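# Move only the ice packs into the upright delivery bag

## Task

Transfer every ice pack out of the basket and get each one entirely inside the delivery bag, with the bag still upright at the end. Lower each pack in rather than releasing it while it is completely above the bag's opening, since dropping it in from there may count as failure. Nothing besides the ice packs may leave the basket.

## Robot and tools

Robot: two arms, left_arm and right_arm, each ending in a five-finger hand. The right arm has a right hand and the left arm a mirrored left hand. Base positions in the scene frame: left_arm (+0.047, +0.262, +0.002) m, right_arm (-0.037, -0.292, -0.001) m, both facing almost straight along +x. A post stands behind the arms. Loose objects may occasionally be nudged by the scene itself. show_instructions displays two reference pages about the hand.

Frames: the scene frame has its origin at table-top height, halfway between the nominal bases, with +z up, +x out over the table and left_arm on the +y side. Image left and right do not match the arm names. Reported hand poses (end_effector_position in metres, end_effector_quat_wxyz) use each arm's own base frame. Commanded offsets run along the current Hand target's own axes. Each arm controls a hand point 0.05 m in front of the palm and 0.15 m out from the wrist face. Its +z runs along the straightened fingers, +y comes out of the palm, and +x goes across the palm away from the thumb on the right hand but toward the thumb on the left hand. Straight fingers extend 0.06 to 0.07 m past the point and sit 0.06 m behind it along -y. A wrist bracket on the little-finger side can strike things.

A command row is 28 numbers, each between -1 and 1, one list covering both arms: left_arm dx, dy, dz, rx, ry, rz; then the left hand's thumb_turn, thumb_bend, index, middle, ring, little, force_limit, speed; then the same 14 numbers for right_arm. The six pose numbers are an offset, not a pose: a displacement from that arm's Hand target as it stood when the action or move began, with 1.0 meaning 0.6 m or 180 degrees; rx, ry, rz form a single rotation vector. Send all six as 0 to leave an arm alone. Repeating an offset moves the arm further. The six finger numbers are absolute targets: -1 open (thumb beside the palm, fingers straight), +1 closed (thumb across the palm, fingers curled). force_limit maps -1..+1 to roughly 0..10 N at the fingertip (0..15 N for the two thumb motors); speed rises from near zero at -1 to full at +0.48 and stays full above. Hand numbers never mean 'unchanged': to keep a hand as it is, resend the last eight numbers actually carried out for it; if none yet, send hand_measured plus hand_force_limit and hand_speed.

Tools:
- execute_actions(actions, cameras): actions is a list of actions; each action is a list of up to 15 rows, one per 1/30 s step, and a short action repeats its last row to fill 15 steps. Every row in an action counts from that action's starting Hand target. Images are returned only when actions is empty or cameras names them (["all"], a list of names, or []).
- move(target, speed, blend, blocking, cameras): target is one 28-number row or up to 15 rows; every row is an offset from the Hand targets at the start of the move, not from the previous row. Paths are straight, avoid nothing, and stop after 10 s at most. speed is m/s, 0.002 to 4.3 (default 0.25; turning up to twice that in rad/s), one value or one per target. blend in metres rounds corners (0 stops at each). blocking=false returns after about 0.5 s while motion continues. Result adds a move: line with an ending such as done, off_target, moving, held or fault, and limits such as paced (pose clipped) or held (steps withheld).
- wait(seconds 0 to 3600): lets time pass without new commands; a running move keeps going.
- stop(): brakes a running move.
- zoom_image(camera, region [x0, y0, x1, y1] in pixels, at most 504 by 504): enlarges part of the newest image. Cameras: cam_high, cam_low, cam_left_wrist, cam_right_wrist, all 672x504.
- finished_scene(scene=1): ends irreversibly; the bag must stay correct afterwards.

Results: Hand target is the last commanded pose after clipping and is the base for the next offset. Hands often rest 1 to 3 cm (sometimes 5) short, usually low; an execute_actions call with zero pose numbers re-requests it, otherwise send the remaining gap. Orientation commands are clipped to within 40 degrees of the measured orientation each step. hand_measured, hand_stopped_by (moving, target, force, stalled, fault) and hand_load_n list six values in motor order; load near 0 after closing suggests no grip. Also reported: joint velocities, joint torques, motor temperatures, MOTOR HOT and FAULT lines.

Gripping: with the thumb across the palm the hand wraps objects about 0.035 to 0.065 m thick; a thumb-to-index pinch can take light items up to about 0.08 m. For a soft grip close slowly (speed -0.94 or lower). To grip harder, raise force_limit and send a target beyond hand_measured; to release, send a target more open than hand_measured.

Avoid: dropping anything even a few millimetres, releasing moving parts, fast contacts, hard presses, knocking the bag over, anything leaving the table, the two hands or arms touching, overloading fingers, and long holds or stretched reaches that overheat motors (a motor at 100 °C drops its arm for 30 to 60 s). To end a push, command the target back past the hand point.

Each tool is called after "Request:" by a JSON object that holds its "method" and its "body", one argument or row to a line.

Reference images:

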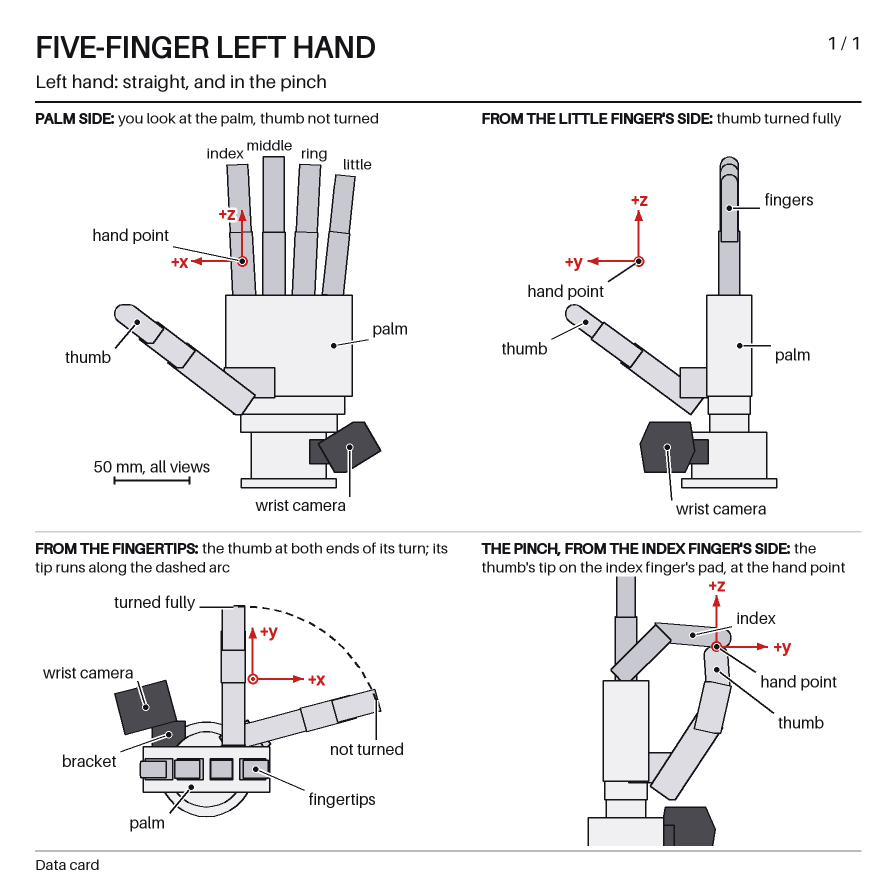

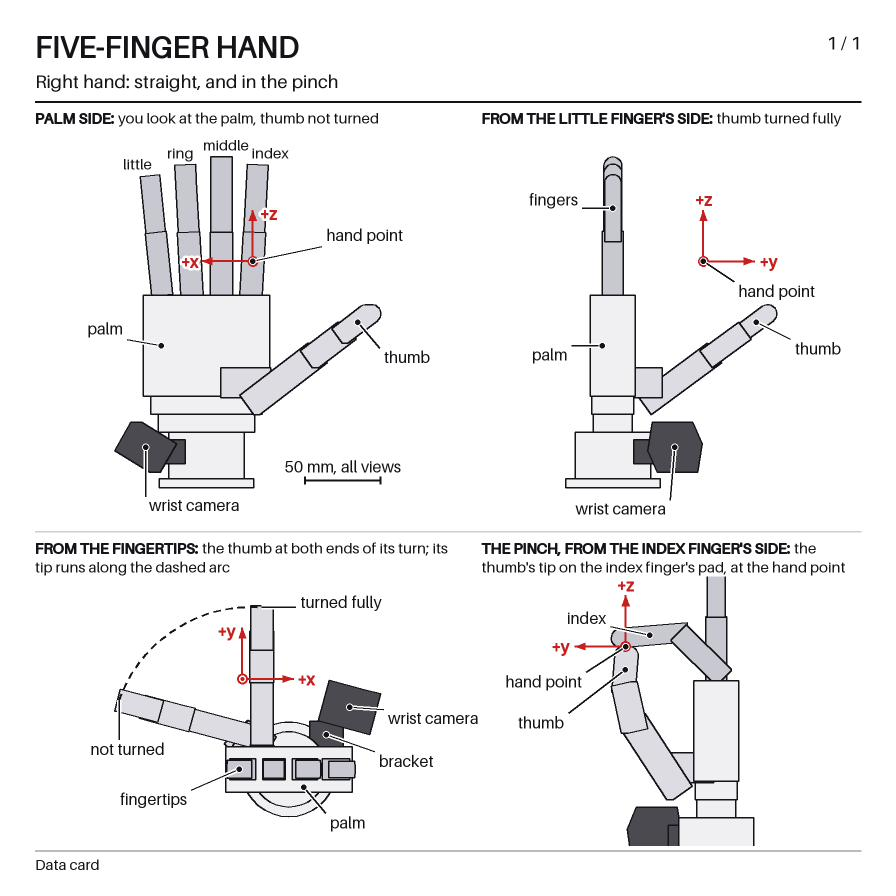

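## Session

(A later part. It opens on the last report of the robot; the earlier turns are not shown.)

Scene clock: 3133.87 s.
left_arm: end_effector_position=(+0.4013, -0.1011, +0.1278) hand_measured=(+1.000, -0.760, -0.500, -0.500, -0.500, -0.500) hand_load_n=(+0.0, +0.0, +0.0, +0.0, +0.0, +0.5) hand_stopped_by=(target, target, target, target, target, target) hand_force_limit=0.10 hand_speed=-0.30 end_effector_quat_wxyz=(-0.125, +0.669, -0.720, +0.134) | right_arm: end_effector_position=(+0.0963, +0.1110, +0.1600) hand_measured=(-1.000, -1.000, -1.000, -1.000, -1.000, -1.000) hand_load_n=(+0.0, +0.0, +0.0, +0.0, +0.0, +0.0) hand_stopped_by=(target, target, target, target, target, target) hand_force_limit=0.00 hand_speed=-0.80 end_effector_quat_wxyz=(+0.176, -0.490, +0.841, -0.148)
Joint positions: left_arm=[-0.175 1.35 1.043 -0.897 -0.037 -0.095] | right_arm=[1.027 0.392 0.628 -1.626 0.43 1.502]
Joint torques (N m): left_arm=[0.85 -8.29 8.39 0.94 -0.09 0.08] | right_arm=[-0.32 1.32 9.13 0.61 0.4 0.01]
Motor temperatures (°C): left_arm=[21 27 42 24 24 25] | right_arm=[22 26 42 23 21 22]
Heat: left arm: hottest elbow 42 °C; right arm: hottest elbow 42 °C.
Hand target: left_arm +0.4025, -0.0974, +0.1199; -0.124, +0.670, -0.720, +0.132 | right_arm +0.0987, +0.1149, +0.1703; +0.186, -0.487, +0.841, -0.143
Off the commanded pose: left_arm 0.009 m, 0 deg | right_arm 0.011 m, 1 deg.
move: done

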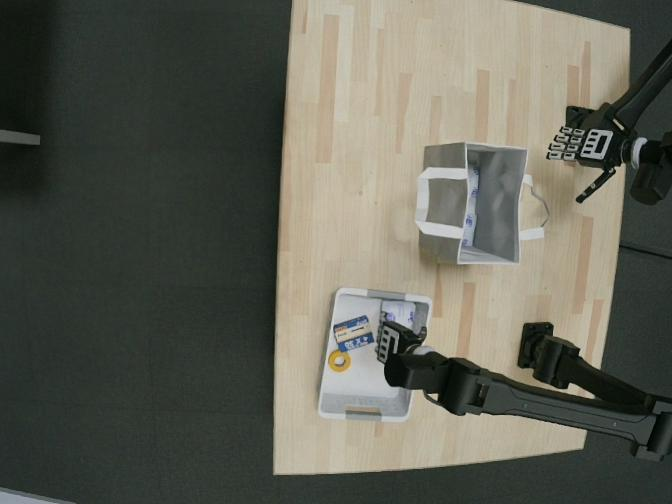

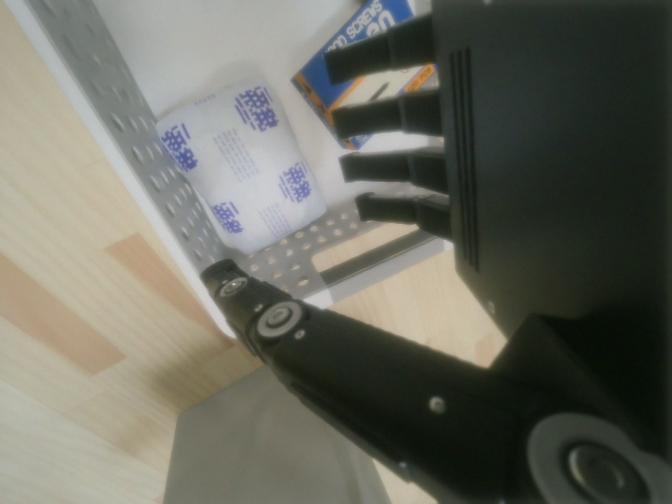

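Request:
{"method": "move", "body": {
  "target": [-0.0152,0.0426,0.1176,0,0,0,1,-0.76,-0.5,-0.5,-0.5,-0.5,0.1,-0.7,0,0,0,0,0,0,-1,-1,-1,-1,-1,-1,0,-0.8],
  "speed": 0.05,
  "cameras": ["cam_high", "cam_left_wrist"]
}}

Request:
{"method": "zoom_image", "body": {
  "camera": "cam_high",
  "region": [330, 280, 440, 380]
}}

Scene clock: 3148.43 s.
left_arm: end_effector_position=(+0.4110, -0.0949, +0.0750) hand_measured=(+1.000, -0.760, -0.500, -0.500, -0.500, -0.500) hand_load_n=(+0.0, +0.0, +0.0, +0.0, -3.0, -4.5) hand_stopped_by=(target, target, target, target, target, target) hand_force_limit=0.10 hand_speed=-0.70 end_effector_quat_wxyz=(-0.137, +0.666, -0.718, +0.149) | right_arm: end_effector_position=(+0.0963, +0.1110, +0.1600) hand_measured=(-1.000, -1.000, -1.000, -1.000, -1.000, -1.000) hand_load_n=(+0.0, +0.0, +0.0, +0.0, +0.0, +0.0) hand_stopped_by=(target, target, target, target, target, target) hand_force_limit=0.00 hand_speed=-0.80 end_effector_quat_wxyz=(+0.176, -0.490, +0.841, -0.148)
Joint positions: left_arm=[-0.156 1.403 0.941 -0.703 -0.031 -0.076] | right_arm=[1.027 0.392 0.628 -1.626 0.43 1.502]
Joint torques (N m): left_arm=[1.2 -5.77 6 1.84 0.01 0.11] | right_arm=[-0.32 1.38 9.11 0.61 0.4 0.01]
Heat: left arm: hottest elbow 42 °C; right arm: hottest elbow 42 °C.
Hand target: left_arm +0.4046, -0.0883, +0.0449; -0.124, +0.670, -0.720, +0.132 | right_arm +0.0987, +0.1149, +0.1703; +0.186, -0.487, +0.841, -0.143
Off the commanded pose: left_arm 0.032 m, 2 deg | right_arm 0.011 m, 1 deg.
move: off_target (left_arm)

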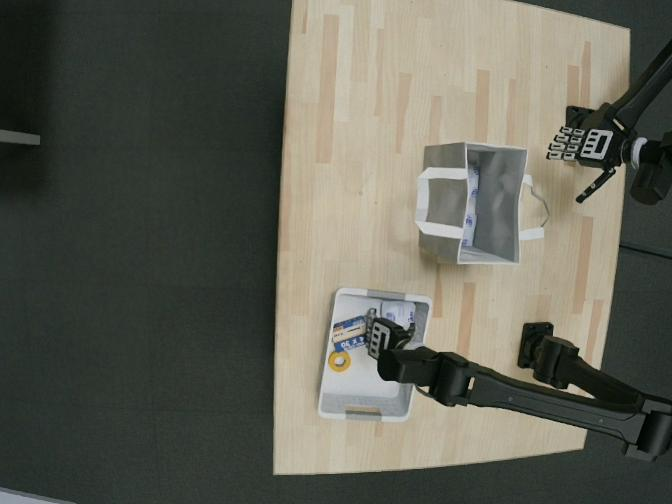

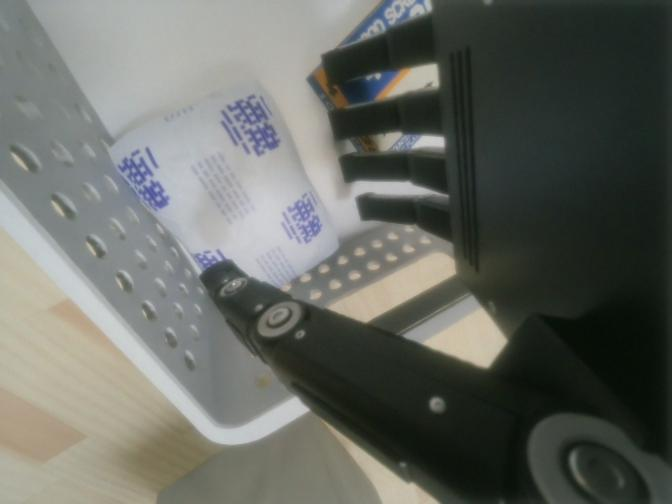

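Scaled by 4.582 from the camera's image (finer frame: 960x720).

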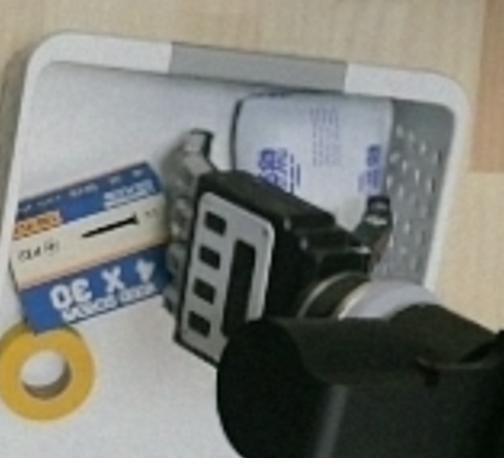

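Request:
{"method": "move", "body": {
  "target": [
    [0.0003,-0.046,-0.1341,0,0,0,1,-0.76,-0.5,-0.5,-0.5,-0.5,0.1,-0.7,0,0,0,0,0,0,-1,-1,-1,-1,-1,-1,0,-0.8],
    [-0.1197,-0.0357,-0.1381,0,0,0,1,-0.76,-0.5,-0.5,-0.5,-0.5,0.1,-0.7,0,0,0,0,0,0,-1,-1,-1,-1,-1,-1,0,-0.8]
  ],
  "speed": 0.1,
  "blend": 0.02,
  "cameras": ["cam_high", "cam_left_wrist"]
}}

Request:
{"method": "zoom_image", "body": {
  "camera": "cam_high",
  "region": [330, 280, 440, 380]
}}

Scene clock: 3195.77 s.
left_arm: end_effector_position=(+0.3846, -0.0193, +0.1096) hand_measured=(+1.000, -0.760, -0.500, -0.500, -0.500, -0.500) hand_load_n=(+0.0, +0.0, +0.0, +0.0, +0.0, +0.0) hand_stopped_by=(target, target, target, target, target, target) hand_force_limit=0.10 hand_speed=-0.70 end_effector_quat_wxyz=(-0.109, +0.673, -0.721, +0.119) | right_arm: end_effector_position=(+0.0963, +0.1110, +0.1600) hand_measured=(-1.000, -1.000, -1.000, -1.000, -1.000, -1.000) hand_load_n=(+0.0, +0.0, +0.0, +0.0, +0.0, +0.0) hand_stopped_by=(target, target, target, target, target, target) hand_force_limit=0.00 hand_speed=-0.80 end_effector_quat_wxyz=(+0.176, -0.490, +0.841, -0.148)
Joint positions: left_arm=[0.034 1.337 0.985 -0.896 0.036 0.097] | right_arm=[1.027 0.392 0.628 -1.626 0.43 1.502]
Joint torques (N m): left_arm=[0.62 -9.05 12.77 -0.18 -0.03 0.04] | right_arm=[-0.32 1.38 9.13 0.61 0.4 0.01]
Heat: left arm: hottest elbow 39 °C; right arm: hottest elbow 42 °C.
Hand target: left_arm +0.4002, -0.0161, +0.1300; -0.124, +0.670, -0.720, +0.133 | right_arm +0.0987, +0.1149, +0.1703; +0.186, -0.487, +0.841, -0.143
Off the commanded pose: left_arm 0.026 m, 2 deg | right_arm 0.011 m, 1 deg.
move: off_target (left_arm)

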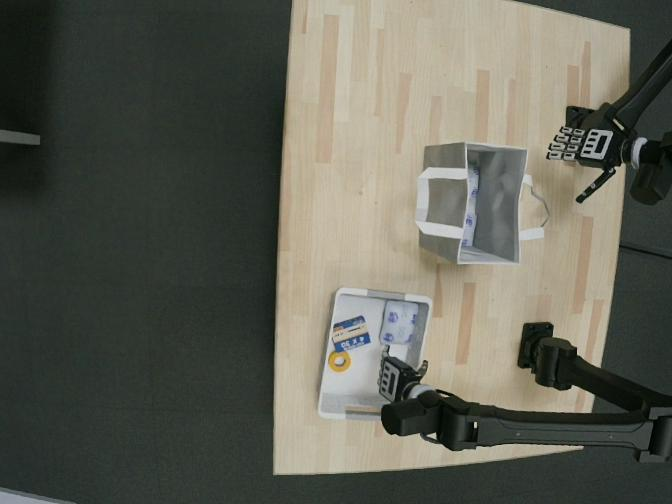

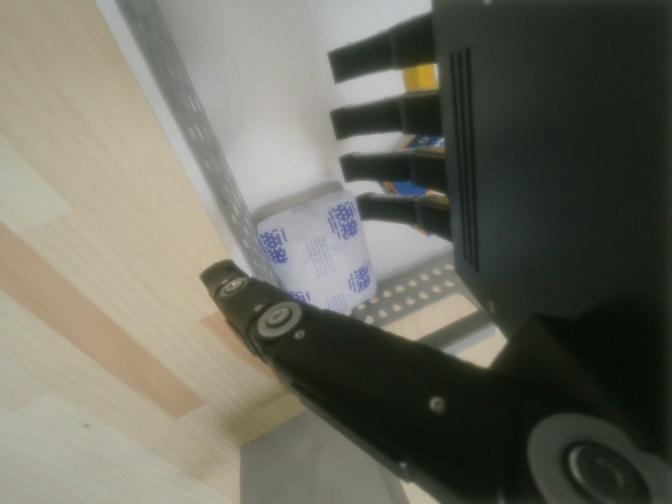

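Scaled by 4.582 from the camera's image (finer frame: 960x720).

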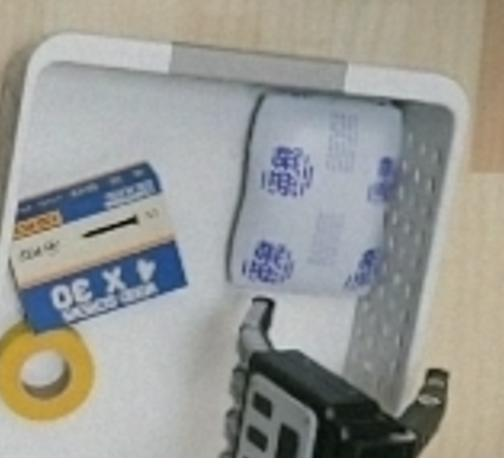

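Request:
{"method": "move", "body": {
  "target": [
    [0,-0.0239,-0.0623,0,0,0,1,-0.76,-0.5,-0.5,-0.5,-0.5,0.1,-0.7,0,0,0,0,0,0,-1,-1,-1,-1,-1,-1,0,-0.8],
    [0.1386,-0.0113,-0.0313,0,0.008,0.0208,1,-0.76,-0.5,-0.5,-0.5,-0.5,0.1,-0.7,0,0,0,0,0,0,-1,-1,-1,-1,-1,-1,0,-0.8],
    [0.1386,0.0096,0.0232,0,0.008,0.0208,1,-0.76,-0.5,-0.5,-0.5,-0.5,0.1,-0.7,0,0,0,0,0,0,-1,-1,-1,-1,-1,-1,0,-0.8]
  ],
  "speed": 0.1,
  "blend": [0.01, 0.01, 0],
  "cameras": ["cam_high", "cam_left_wrist"]
}}

Request:
{"method": "zoom_image", "body": {
  "camera": "cam_high",
  "region": [330, 280, 440, 380]
}}

Scene clock: 3242.53 s.
left_arm: end_effector_position=(+0.3934, -0.0961, +0.1218) hand_measured=(+1.000, -0.760, -0.500, -0.500, -0.500, -0.500) hand_load_n=(+0.0, +0.0, +0.0, +0.0, +0.0, +0.0) hand_stopped_by=(target, target, target, target, target, target) hand_force_limit=0.10 hand_speed=-0.70 end_effector_quat_wxyz=(+0.120, -0.644, +0.743, -0.137) | right_arm: end_effector_position=(+0.0963, +0.1110, +0.1600) hand_measured=(-1.000, -1.000, -1.000, -1.000, -1.000, -1.000) hand_load_n=(+0.0, +0.0, -0.5, +0.0, +0.0, +0.0) hand_stopped_by=(target, target, target, target, target, target) hand_force_limit=0.00 hand_speed=-0.80 end_effector_quat_wxyz=(+0.176, -0.490, +0.841, -0.148)
Joint positions: left_arm=[-0.164 1.339 1.017 -0.882 -0.009 -0.02] | right_arm=[1.027 0.392 0.628 -1.626 0.43 1.502]
Joint torques (N m): left_arm=[-0.38 -7.82 8.44 0.94 -0.25 -0.03] | right_arm=[-0.32 1.38 9.13 0.59 0.4 0.01]
Heat: left arm: hottest elbow 43 °C; right arm: hottest elbow 42 °C.
Hand target: left_arm +0.3939, -0.0990, +0.1150; +0.119, -0.645, +0.743, -0.137 | right_arm +0.0987, +0.1149, +0.1703; +0.186, -0.487, +0.841, -0.143
Off the commanded pose: left_arm 0.008 m, 0 deg | right_arm 0.011 m, 1 deg.
move: done

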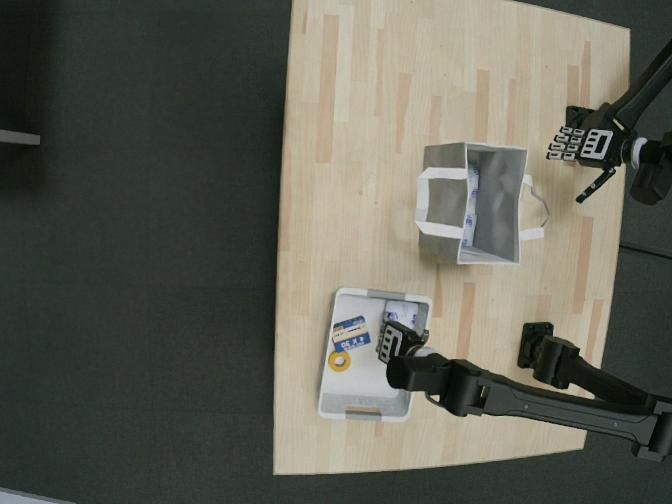

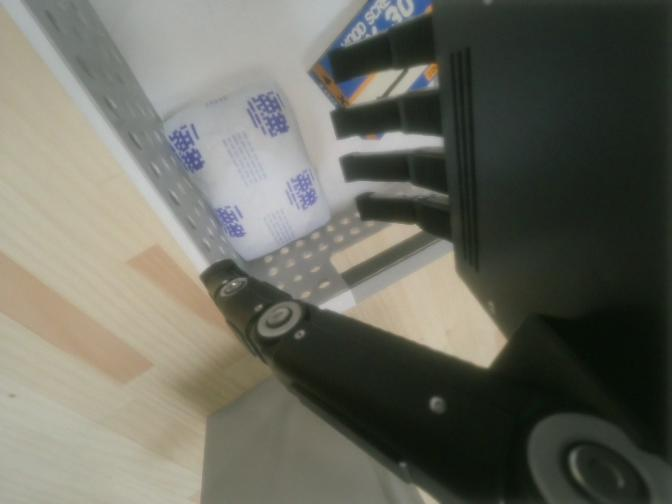

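Scaled by 4.582 from the camera's image (finer frame: 960x720).

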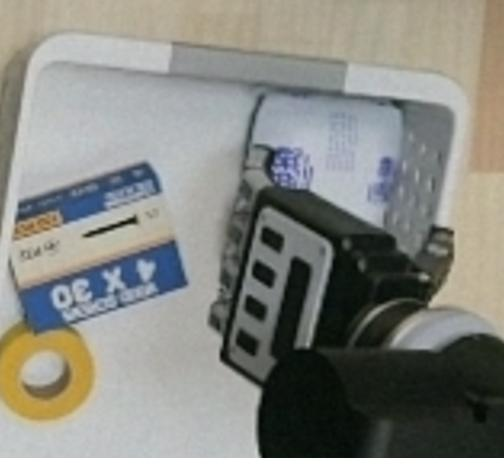

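Request:
{"method": "move", "body": {
  "target": [0.0031,0.0189,0.0553,0,-0.008,-0.0208,1,-0.76,-0.5,-0.5,-0.5,-0.5,0.1,-0.7,0,0,0,0,0,0,-1,-1,-1,-1,-1,-1,0,-0.8],
  "speed": 0.05,
  "cameras": ["cam_high", "cam_left_wrist"]
}}

Request:
{"method": "zoom_image", "body": {
  "camera": "cam_high",
  "region": [330, 280, 440, 380]
}}

Scene clock: 3270.00 s.
left_arm: end_effector_position=(+0.3962, -0.0970, +0.0883) hand_measured=(+1.000, -0.760, -0.500, -0.500, -0.500, -0.500) hand_load_n=(+0.0, +0.0, +0.0, +0.0, +0.0, +0.0) hand_stopped_by=(target, target, target, target, target, target) hand_force_limit=0.10 hand_speed=-0.70 end_effector_quat_wxyz=(-0.126, +0.670, -0.719, +0.135) | right_arm: end_effector_position=(+0.0963, +0.1110, +0.1600) hand_measured=(-1.000, -1.000, -1.000, -1.000, -1.000, -1.000) hand_load_n=(+0.0, +0.0, +0.0, +0.0, +0.0, +0.0) hand_stopped_by=(target, target, target, target, target, target) hand_force_limit=0.00 hand_speed=-0.80 end_effector_quat_wxyz=(+0.176, -0.490, +0.841, -0.148)
Joint positions: left_arm=[-0.168 1.372 0.954 -0.784 -0.037 -0.092] | right_arm=[1.027 0.392 0.628 -1.626 0.43 1.502]
Joint torques (N m): left_arm=[-0.62 -7.94 7.92 1.03 -0.27 -0.06] | right_arm=[-0.32 1.38 9.13 0.59 0.4 0.01]
Heat: left arm: hottest elbow 43 °C; right arm: hottest elbow 42 °C.
Hand target: left_arm +0.3948, -0.1009, +0.0797; -0.124, +0.670, -0.720, +0.132 | right_arm +0.0987, +0.1149, +0.1703; +0.186, -0.487, +0.841, -0.143
Off the commanded pose: left_arm 0.009 m, 0 deg | right_arm 0.011 m, 1 deg.
move: done

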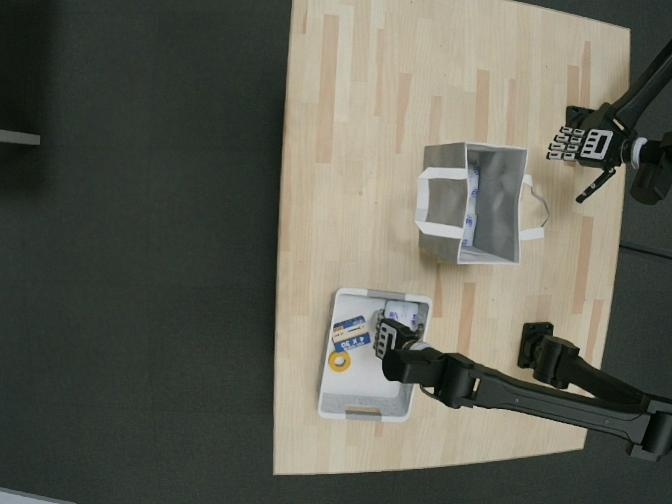

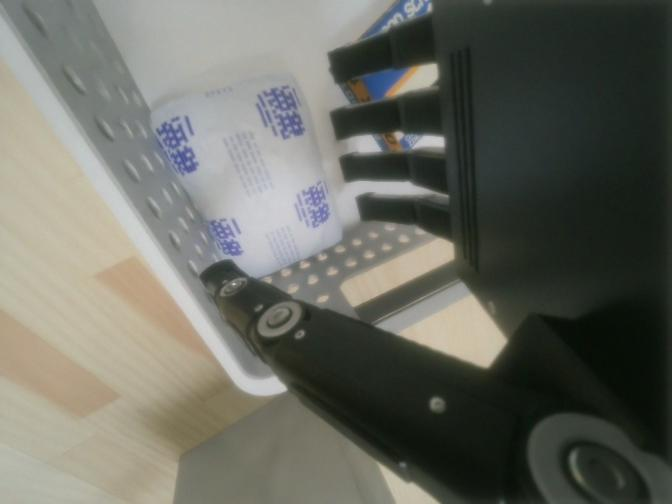

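Scaled by 4.582 from the camera's image (finer frame: 960x720).

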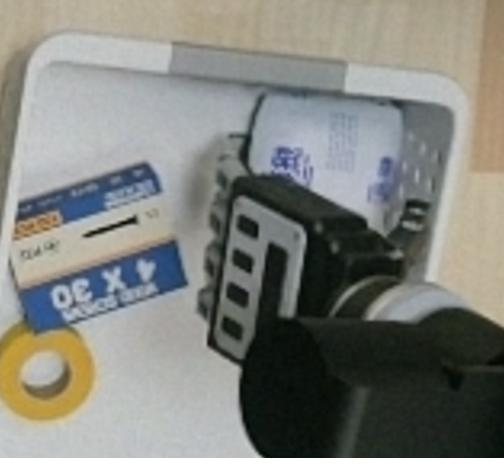

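Request:
{"method": "move", "body": {
  "target": [0.0009,0.0339,0.0513,0,0,0,1,-0.76,-0.5,-0.5,-0.5,-0.5,0.1,-0.7,0,0,0,0,0,0,-1,-1,-1,-1,-1,-1,0,-0.8],
  "speed": 0.04,
  "cameras": ["cam_high", "cam_left_wrist"]
}}

Request:
{"method": "zoom_image", "body": {
  "camera": "cam_high",
  "region": [330, 280, 440, 380]
}}

Scene clock: 3284.37 s.
left_arm: end_effector_position=(+0.3937, -0.0977, +0.0589) hand_measured=(+1.000, -0.760, -0.500, -0.500, -0.500, -0.500) hand_load_n=(+0.0, +0.0, +0.0, -1.0, +0.0, +0.0) hand_stopped_by=(target, target, target, target, target, target) hand_force_limit=0.10 hand_speed=-0.70 end_effector_quat_wxyz=(-0.132, +0.670, -0.717, +0.141) | right_arm: end_effector_position=(+0.0963, +0.1110, +0.1600) hand_measured=(-1.000, -1.000, -1.000, -1.000, -1.000, -1.000) hand_load_n=(+0.0, +0.0, +0.0, +0.0, +0.0, +0.0) hand_stopped_by=(target, target, target, target, target, target) hand_force_limit=0.00 hand_speed=-0.80 end_effector_quat_wxyz=(+0.176, -0.490, +0.841, -0.148)
Joint positions: left_arm=[-0.171 1.393 0.886 -0.677 -0.039 -0.096] | right_arm=[1.027 0.392 0.628 -1.626 0.43 1.502]
Joint torques (N m): left_arm=[-0.62 -7.18 6.94 0.91 -0.24 -0.03] | right_arm=[-0.32 1.32 9.13 0.59 0.4 0.01]
Heat: left arm: hottest elbow 42 °C; right arm: hottest elbow 42 °C.
Hand target: left_arm +0.3868, -0.1010, +0.0439; -0.124, +0.670, -0.720, +0.133 | right_arm +0.0987, +0.1149, +0.1703; +0.186, -0.487, +0.841, -0.143
Off the commanded pose: left_arm 0.017 m, 1 deg | right_arm 0.011 m, 1 deg.
move: off_target (left_arm)

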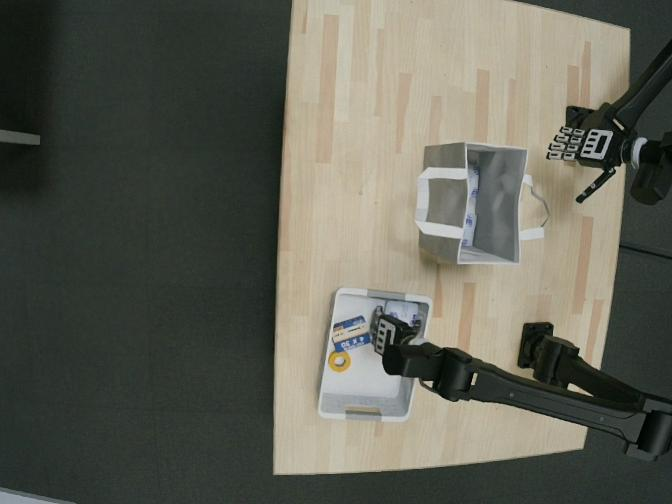

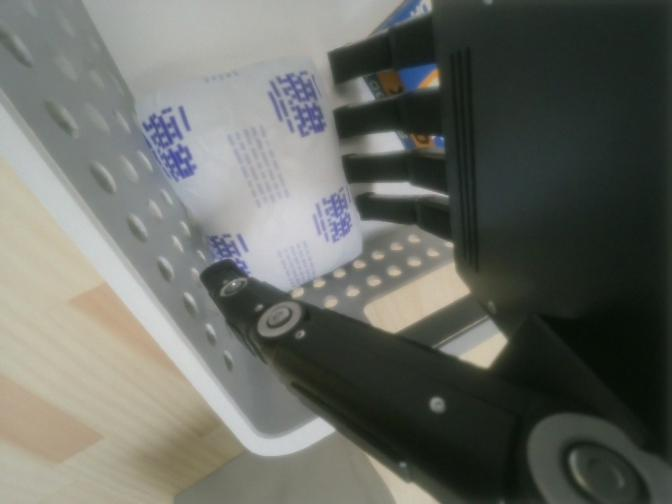

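Scaled by 4.582 from the camera's image (finer frame: 960x720).

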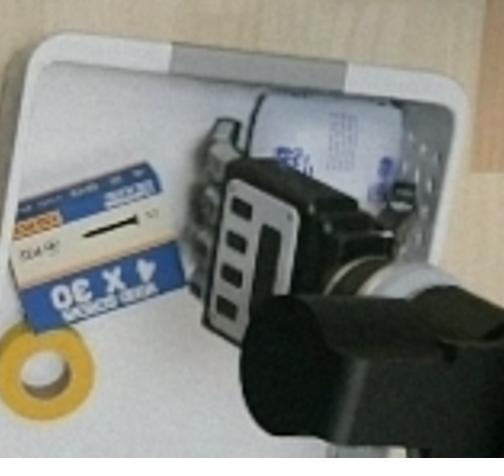

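Request:
{"method": "move", "body": {
  "target": [0.0007,0.0177,0.0182,0,0,0,1,-0.76,-0.1,-0.1,-0.1,-0.1,0.1,-0.7,0,0,0,0,0,0,-1,-1,-1,-1,-1,-1,0,-0.8],
  "speed": 0.04,
  "cameras": ["cam_high", "cam_left_wrist"]
}}

Request:
{"method": "zoom_image", "body": {
  "camera": "cam_high",
  "region": [330, 280, 440, 380]
}}

Scene clock: 3297.03 s.
left_arm: end_effector_position=(+0.3928, -0.0978, +0.0453) hand_measured=(+1.000, -0.760, -0.100, -0.100, -0.100, -0.100) hand_load_n=(+0.0, +0.0, +0.0, +1.0, +0.5, -0.5) hand_stopped_by=(target, target, target, target, target, target) hand_force_limit=0.10 hand_speed=-0.70 end_effector_quat_wxyz=(-0.136, +0.669, -0.716, +0.145) | right_arm: end_effector_position=(+0.0963, +0.1110, +0.1600) hand_measured=(-1.000, -1.000, -1.000, -1.000, -1.000, -1.000) hand_load_n=(+0.0, +0.0, +0.5, +0.0, +0.0, +0.0) hand_stopped_by=(target, target, target, target, target, target) hand_force_limit=0.00 hand_speed=-0.80 end_effector_quat_wxyz=(+0.176, -0.490, +0.841, -0.148)
Joint positions: left_arm=[-0.173 1.403 0.854 -0.622 -0.042 -0.098] | right_arm=[1.027 0.392 0.628 -1.626 0.43 1.502]
Joint torques (N m): left_arm=[-0.73 -7.41 6.49 0.5 -0.15 -0.03] | right_arm=[-0.32 1.32 9.13 0.61 0.4 0.01]
Heat: left arm: hottest elbow 42 °C; right arm: hottest elbow 42 °C.
Hand target: left_arm +0.3806, -0.1009, +0.0298; -0.124, +0.670, -0.720, +0.132 | right_arm +0.0987, +0.1149, +0.1703; +0.186, -0.487, +0.841, -0.143
Off the commanded pose: left_arm 0.020 m, 2 deg | right_arm 0.011 m, 1 deg.
move: off_target (left_arm)

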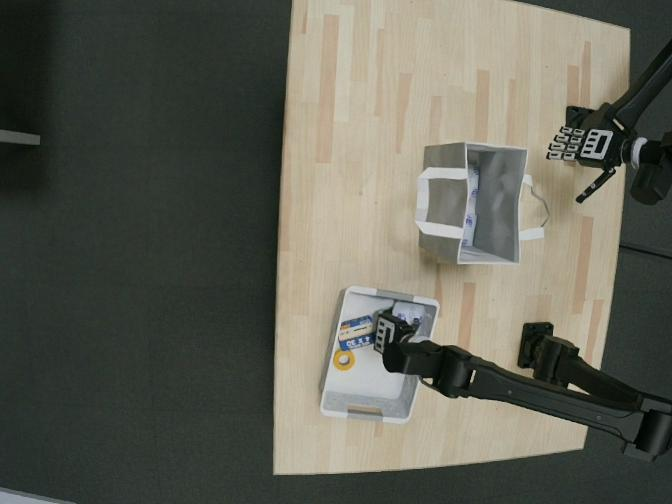

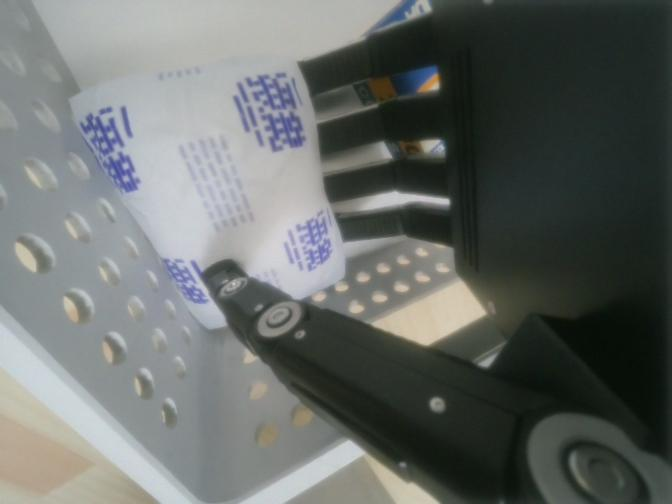

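Scaled by 4.582 from the camera's image (finer frame: 960x720).

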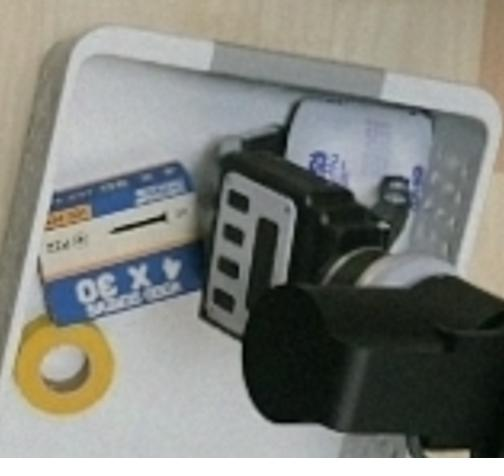

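Request:
{"method": "move", "body": {
  "target": [0,0,0,0,0,0,1,-0.76,0.15,0.15,0.15,0.15,0.1,-0.7,0,0,0,0,0,0,-1,-1,-1,-1,-1,-1,0,-0.8],
  "speed": 0.04,
  "cameras": ["cam_high", "cam_left_wrist"]
}}

Request:
{"method": "zoom_image", "body": {
  "camera": "cam_high",
  "region": [330, 280, 440, 380]
}}

Scene clock: 3308.47 s.
left_arm: end_effector_position=(+0.3939, -0.0983, +0.0447) hand_measured=(+1.000, -0.762, +0.150, +0.148, +0.150, +0.150) hand_load_n=(+0.5, +3.0, +0.0, +3.5, +0.5, +0.0) hand_stopped_by=(target, target, target, target, target, target) hand_force_limit=0.10 hand_speed=-0.70 end_effector_quat_wxyz=(-0.137, +0.669, -0.715, +0.147) | right_arm: end_effector_position=(+0.0963, +0.1110, +0.1600) hand_measured=(-1.000, -1.000, -1.000, -1.000, -1.000, -1.000) hand_load_n=(+0.0, +0.0, +0.0, -0.5, +0.0, +0.0) hand_stopped_by=(target, target, target, target, target, target) hand_force_limit=0.00 hand_speed=-0.80 end_effector_quat_wxyz=(+0.176, -0.490, +0.841, -0.148)
Joint positions: left_arm=[-0.174 1.405 0.854 -0.617 -0.042 -0.098] | right_arm=[1.027 0.392 0.628 -1.626 0.43 1.502]
Joint torques (N m): left_arm=[-0.56 -7.53 6.48 0.35 -0.15 -0.02] | right_arm=[-0.32 1.38 9.11 0.61 0.4 0.01]
Heat: left arm: hottest elbow 41 °C; right arm: hottest elbow 42 °C.
Hand target: left_arm +0.3807, -0.1009, +0.0298; -0.124, +0.670, -0.720, +0.132 | right_arm +0.0987, +0.1149, +0.1703; +0.186, -0.487, +0.841, -0.143
Off the commanded pose: left_arm 0.020 m, 2 deg | right_arm 0.011 m, 1 deg.
move: done

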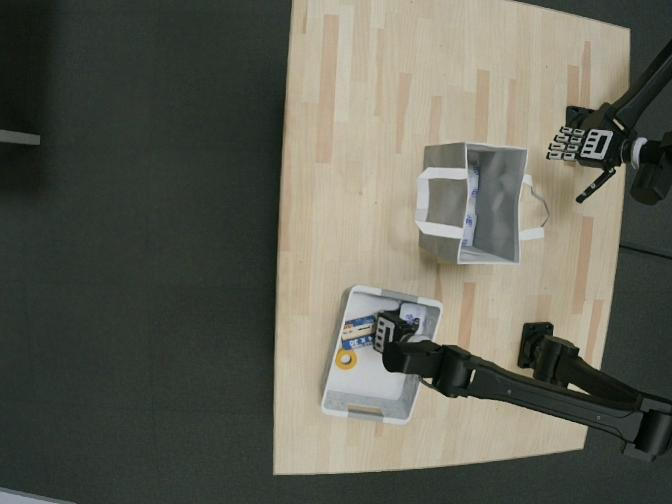

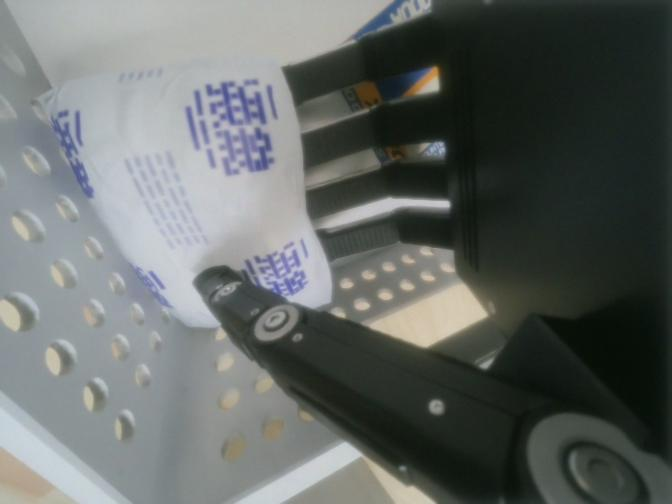

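Scaled by 4.582 from the camera's image (finer frame: 960x720).

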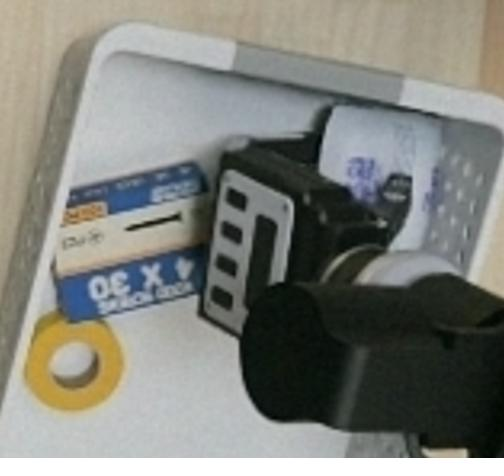

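Request:
{"method": "move", "body": {
  "target": [0,0,0,0,0,0,1,-0.1,0.15,0.15,0.15,0.15,-0.3,-0.8,0,0,0,0,0,0,-1,-1,-1,-1,-1,-1,0,-0.8],
  "speed": 0.05,
  "cameras": ["cam_left_wrist"]
}}

Request:
{"method": "move", "body": {
  "target": [0,0,0,0,0,0,1,-0.2,0.25,0.25,0.25,0.25,0.1,-0.8,0,0,0,0,0,0,-1,-1,-1,-1,-1,-1,0,-0.8],
  "speed": 0.05,
  "cameras": ["cam_left_wrist", "cam_high"]
}}

Request:
{"method": "zoom_image", "body": {
  "camera": "cam_high",
  "region": [330, 280, 440, 380]
}}

Scene clock: 3321.53 s.
left_arm: end_effector_position=(+0.3928, -0.0982, +0.0438) hand_measured=(+1.000, -0.708, +0.150, +0.148, +0.150, +0.150) hand_load_n=(+1.0, +4.5, +0.0, +4.5, +1.0, +0.0) hand_stopped_by=(target, force, target, target, target, target) hand_force_limit=-0.30 hand_speed=-0.80 end_effector_quat_wxyz=(-0.136, +0.669, -0.716, +0.146) | right_arm: end_effector_position=(+0.0963, +0.1110, +0.1600) hand_measured=(-1.000, -1.000, -1.000, -1.000, -1.000, -1.000) hand_load_n=(+0.0, -0.5, +0.0, +0.0, +0.0, +0.0) hand_stopped_by=(target, target, target, target, target, target) hand_force_limit=0.00 hand_speed=-0.80 end_effector_quat_wxyz=(+0.176, -0.490, +0.841, -0.148)
Joint positions: left_arm=[-0.174 1.405 0.851 -0.617 -0.042 -0.098] | right_arm=[1.027 0.392 0.628 -1.626 0.43 1.502]
Joint torques (N m): left_arm=[-0.62 -7.59 6.65 0.35 -0.15 -0.03] | right_arm=[-0.32 1.38 9.13 0.61 0.4 0.01]
Heat: left arm: hottest elbow 40 °C; right arm: hottest elbow 42 °C.
Hand target: left_arm +0.3807, -0.1009, +0.0298; -0.124, +0.670, -0.720, +0.132 | right_arm +0.0987, +0.1149, +0.1703; +0.186, -0.487, +0.841, -0.143
Off the commanded pose: left_arm 0.019 m, 2 deg | right_arm 0.011 m, 1 deg.
move: done

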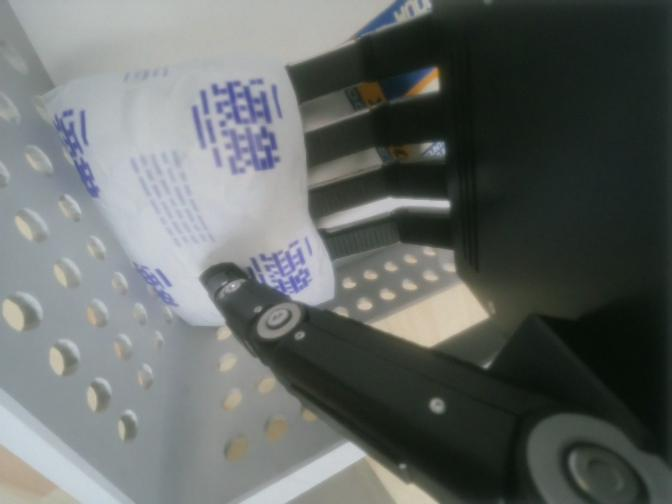

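Scene clock: 3322.03 s.
left_arm: end_effector_position=(+0.3927, -0.0985, +0.0437) hand_measured=(+1.000, -0.686, +0.248, +0.164, +0.250, +0.250) hand_load_n=(+1.0, +9.5, +3.5, +2.5, +2.5, +0.0) hand_stopped_by=(target, force, target, force, target, target) hand_force_limit=0.10 hand_speed=-0.80 end_effector_quat_wxyz=(-0.136, +0.669, -0.716, +0.146) | right_arm: end_effector_position=(+0.0963, +0.1110, +0.1600) hand_measured=(-1.000, -1.000, -1.000, -1.000, -1.000, -1.000) hand_load_n=(+0.0, +0.0, +0.0, +0.0, +0.0, +0.0) hand_stopped_by=(target, target, target, target, target, target) hand_force_limit=0.00 hand_speed=-0.80 end_effector_quat_wxyz=(+0.176, -0.490, +0.841, -0.148)
Joint positions: left_arm=[-0.174 1.406 0.851 -0.617 -0.042 -0.098] | right_arm=[1.027 0.392 0.628 -1.626 0.43 1.502]
Joint torques (N m): left_arm=[-0.56 -7.53 6.64 0.35 -0.15 -0.03] | right_arm=[-0.32 1.38 9.13 0.59 0.4 0]
Heat: left arm: hottest elbow 40 °C; right arm: hottest elbow 42 °C.
Hand target: left_arm +0.3806, -0.1008, +0.0297; -0.124, +0.670, -0.720, +0.132 | right_arm +0.0987, +0.1149, +0.1703; +0.186, -0.487, +0.841, -0.143
Off the commanded pose: left_arm 0.019 m, 2 deg | right_arm 0.011 m, 1 deg.
move: done
Images, in order (width x height): cam_high 672x504, cam_left_wrist 672x504.

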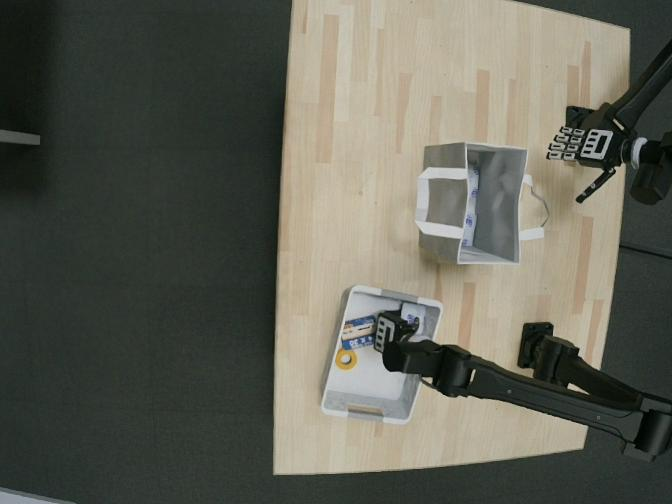

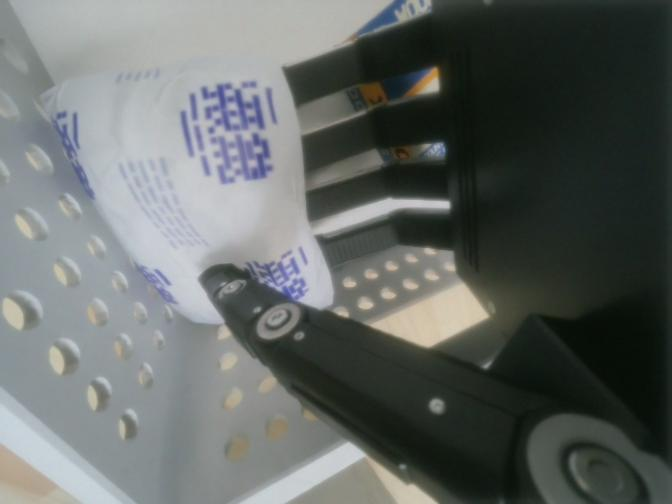

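Scaled by 4.582 from the camera's image (finer frame: 960x720).

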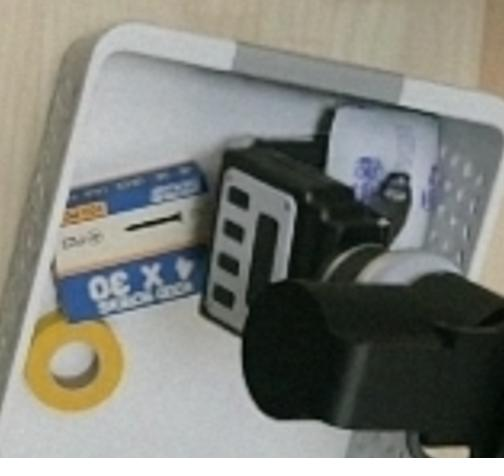

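Request:
{"method": "move", "body": {
  "target": [0,-0.0591,-0.0845,0,0,0,1,-0.2,0.25,0.25,0.25,0.25,0.1,-0.8,0,0,0,0,0,0,-1,-1,-1,-1,-1,-1,0,-0.8],
  "speed": 0.06,
  "cameras": ["cam_left_wrist", "cam_high"]
}}

Request:
{"method": "zoom_image", "body": {
  "camera": "cam_high",
  "region": [330, 280, 440, 380]
}}

Scene clock: 3332.67 s.
left_arm: end_effector_position=(+0.3799, -0.0964, +0.0705) hand_measured=(+1.000, -0.684, +0.250, +0.164, +0.250, +0.250) hand_load_n=(+0.0, +0.0, +0.0, +0.5, +0.0, +0.0) hand_stopped_by=(target, force, target, force, target, target) hand_force_limit=0.10 hand_speed=-0.80 end_effector_quat_wxyz=(-0.114, +0.673, -0.721, +0.118) | right_arm: end_effector_position=(+0.0963, +0.1110, +0.1600) hand_measured=(-1.000, -1.000, -1.000, -1.000, -1.000, -1.000) hand_load_n=(+0.0, +0.0, +0.0, +0.0, +0.0, +0.0) hand_stopped_by=(target, target, target, target, target, target) hand_force_limit=0.00 hand_speed=-0.80 end_effector_quat_wxyz=(+0.176, -0.490, +0.841, -0.148)
Joint positions: left_arm=[-0.174 1.38 0.915 -0.779 -0.041 -0.099] | right_arm=[1.027 0.392 0.628 -1.626 0.43 1.502]
Joint torques (N m): left_arm=[-0.26 -9.23 12.27 -0.27 -0.12 0] | right_arm=[-0.32 1.38 9.11 0.59 0.4 0.01]
Heat: left arm: hottest elbow 40 °C; right arm: hottest elbow 42 °C.
Hand target: left_arm +0.3957, -0.1020, +0.0897; -0.124, +0.670, -0.720, +0.132 | right_arm +0.0987, +0.1149, +0.1703; +0.186, -0.487, +0.841, -0.143
Off the commanded pose: left_arm 0.025 m, 2 deg | right_arm 0.011 m, 1 deg.
move: off_target (left_arm)
Images, in order (width x height): cam_high 672x504, cam_left_wrist 672x504.

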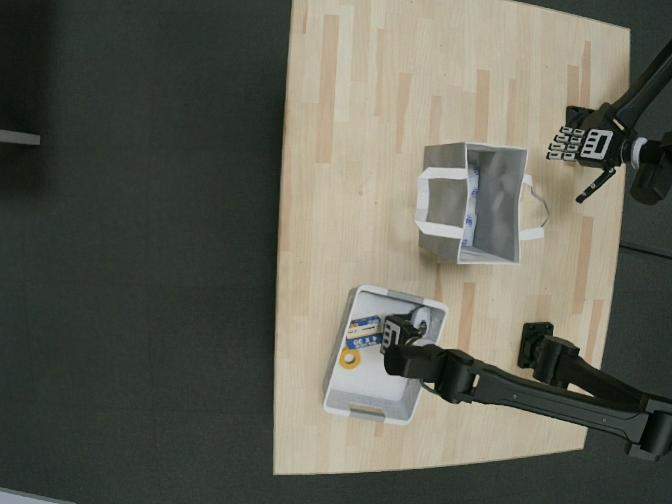

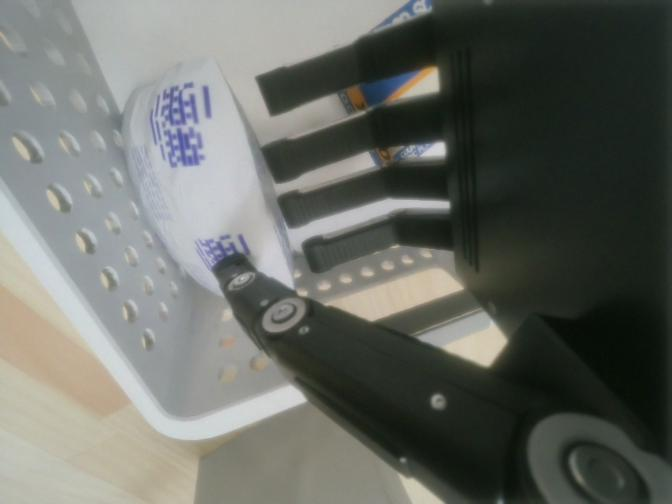

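Scaled by 4.582 from the camera's image (finer frame: 960x720).

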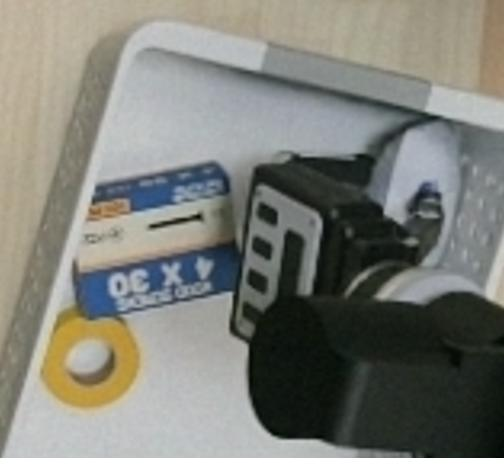

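Request:
{"method": "move", "body": {
  "target": [0.0015,0.0464,0.062,0,0,0,1,-0.76,0.15,0.15,0.15,0.15,0.1,-0.8,0,0,0,0,0,0,-1,-1,-1,-1,-1,-1,0,-0.8],
  "speed": 0.03,
  "cameras": ["cam_left_wrist", "cam_high"]
}}

Request:
{"method": "zoom_image", "body": {
  "camera": "cam_high",
  "region": [340, 280, 450, 380]
}}

Scene clock: 3360.27 s.
left_arm: end_effector_position=(+0.3902, -0.0988, +0.0603) hand_measured=(+1.000, -0.760, +0.150, +0.150, +0.150, +0.150) hand_load_n=(+0.0, +0.0, +0.0, -2.0, +0.0, +0.0) hand_stopped_by=(target, target, target, target, target, target) hand_force_limit=0.10 hand_speed=-0.80 end_effector_quat_wxyz=(-0.132, +0.670, -0.717, +0.142) | right_arm: end_effector_position=(+0.0963, +0.1110, +0.1600) hand_measured=(-1.000, -1.000, -1.000, -1.000, -1.000, -1.000) hand_load_n=(+0.0, +0.0, +0.0, +0.0, +0.0, +0.0) hand_stopped_by=(target, target, target, target, target, target) hand_force_limit=0.00 hand_speed=-0.80 end_effector_quat_wxyz=(+0.176, -0.490, +0.841, -0.148)
Joint positions: left_arm=[-0.175 1.381 0.879 -0.68 -0.041 -0.1] | right_arm=[1.027 0.392 0.628 -1.626 0.43 1.502]
Joint torques (N m): left_arm=[-0.62 -6.95 6.95 0.88 -0.22 -0.03] | right_arm=[-0.26 1.32 9.13 0.61 0.4 0.01]
Heat: left arm: hottest elbow 44 °C; right arm: hottest elbow 42 °C.
Hand target: left_arm +0.3830, -0.1020, +0.0451; -0.124, +0.670, -0.720, +0.132 | right_arm +0.0987, +0.1149, +0.1703; +0.186, -0.487, +0.841, -0.143
Off the commanded pose: left_arm 0.017 m, 1 deg | right_arm 0.011 m, 1 deg.
move: off_target (left_arm)
Images, in order (width x height): cam_high 672x504, cam_left_wrist 672x504.

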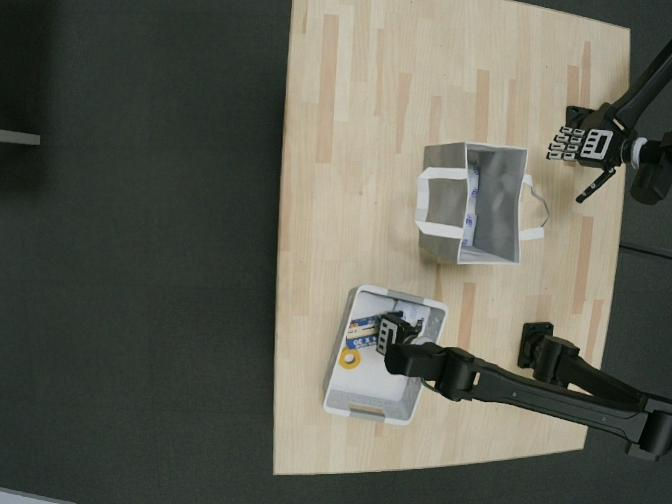

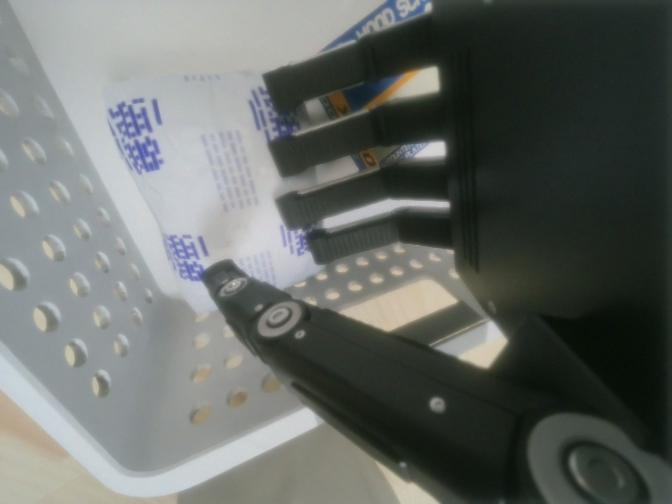

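Scaled by 4.582 from the camera's image (finer frame: 960x720).

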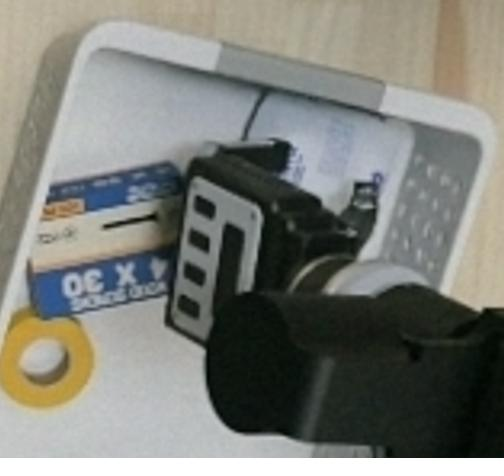

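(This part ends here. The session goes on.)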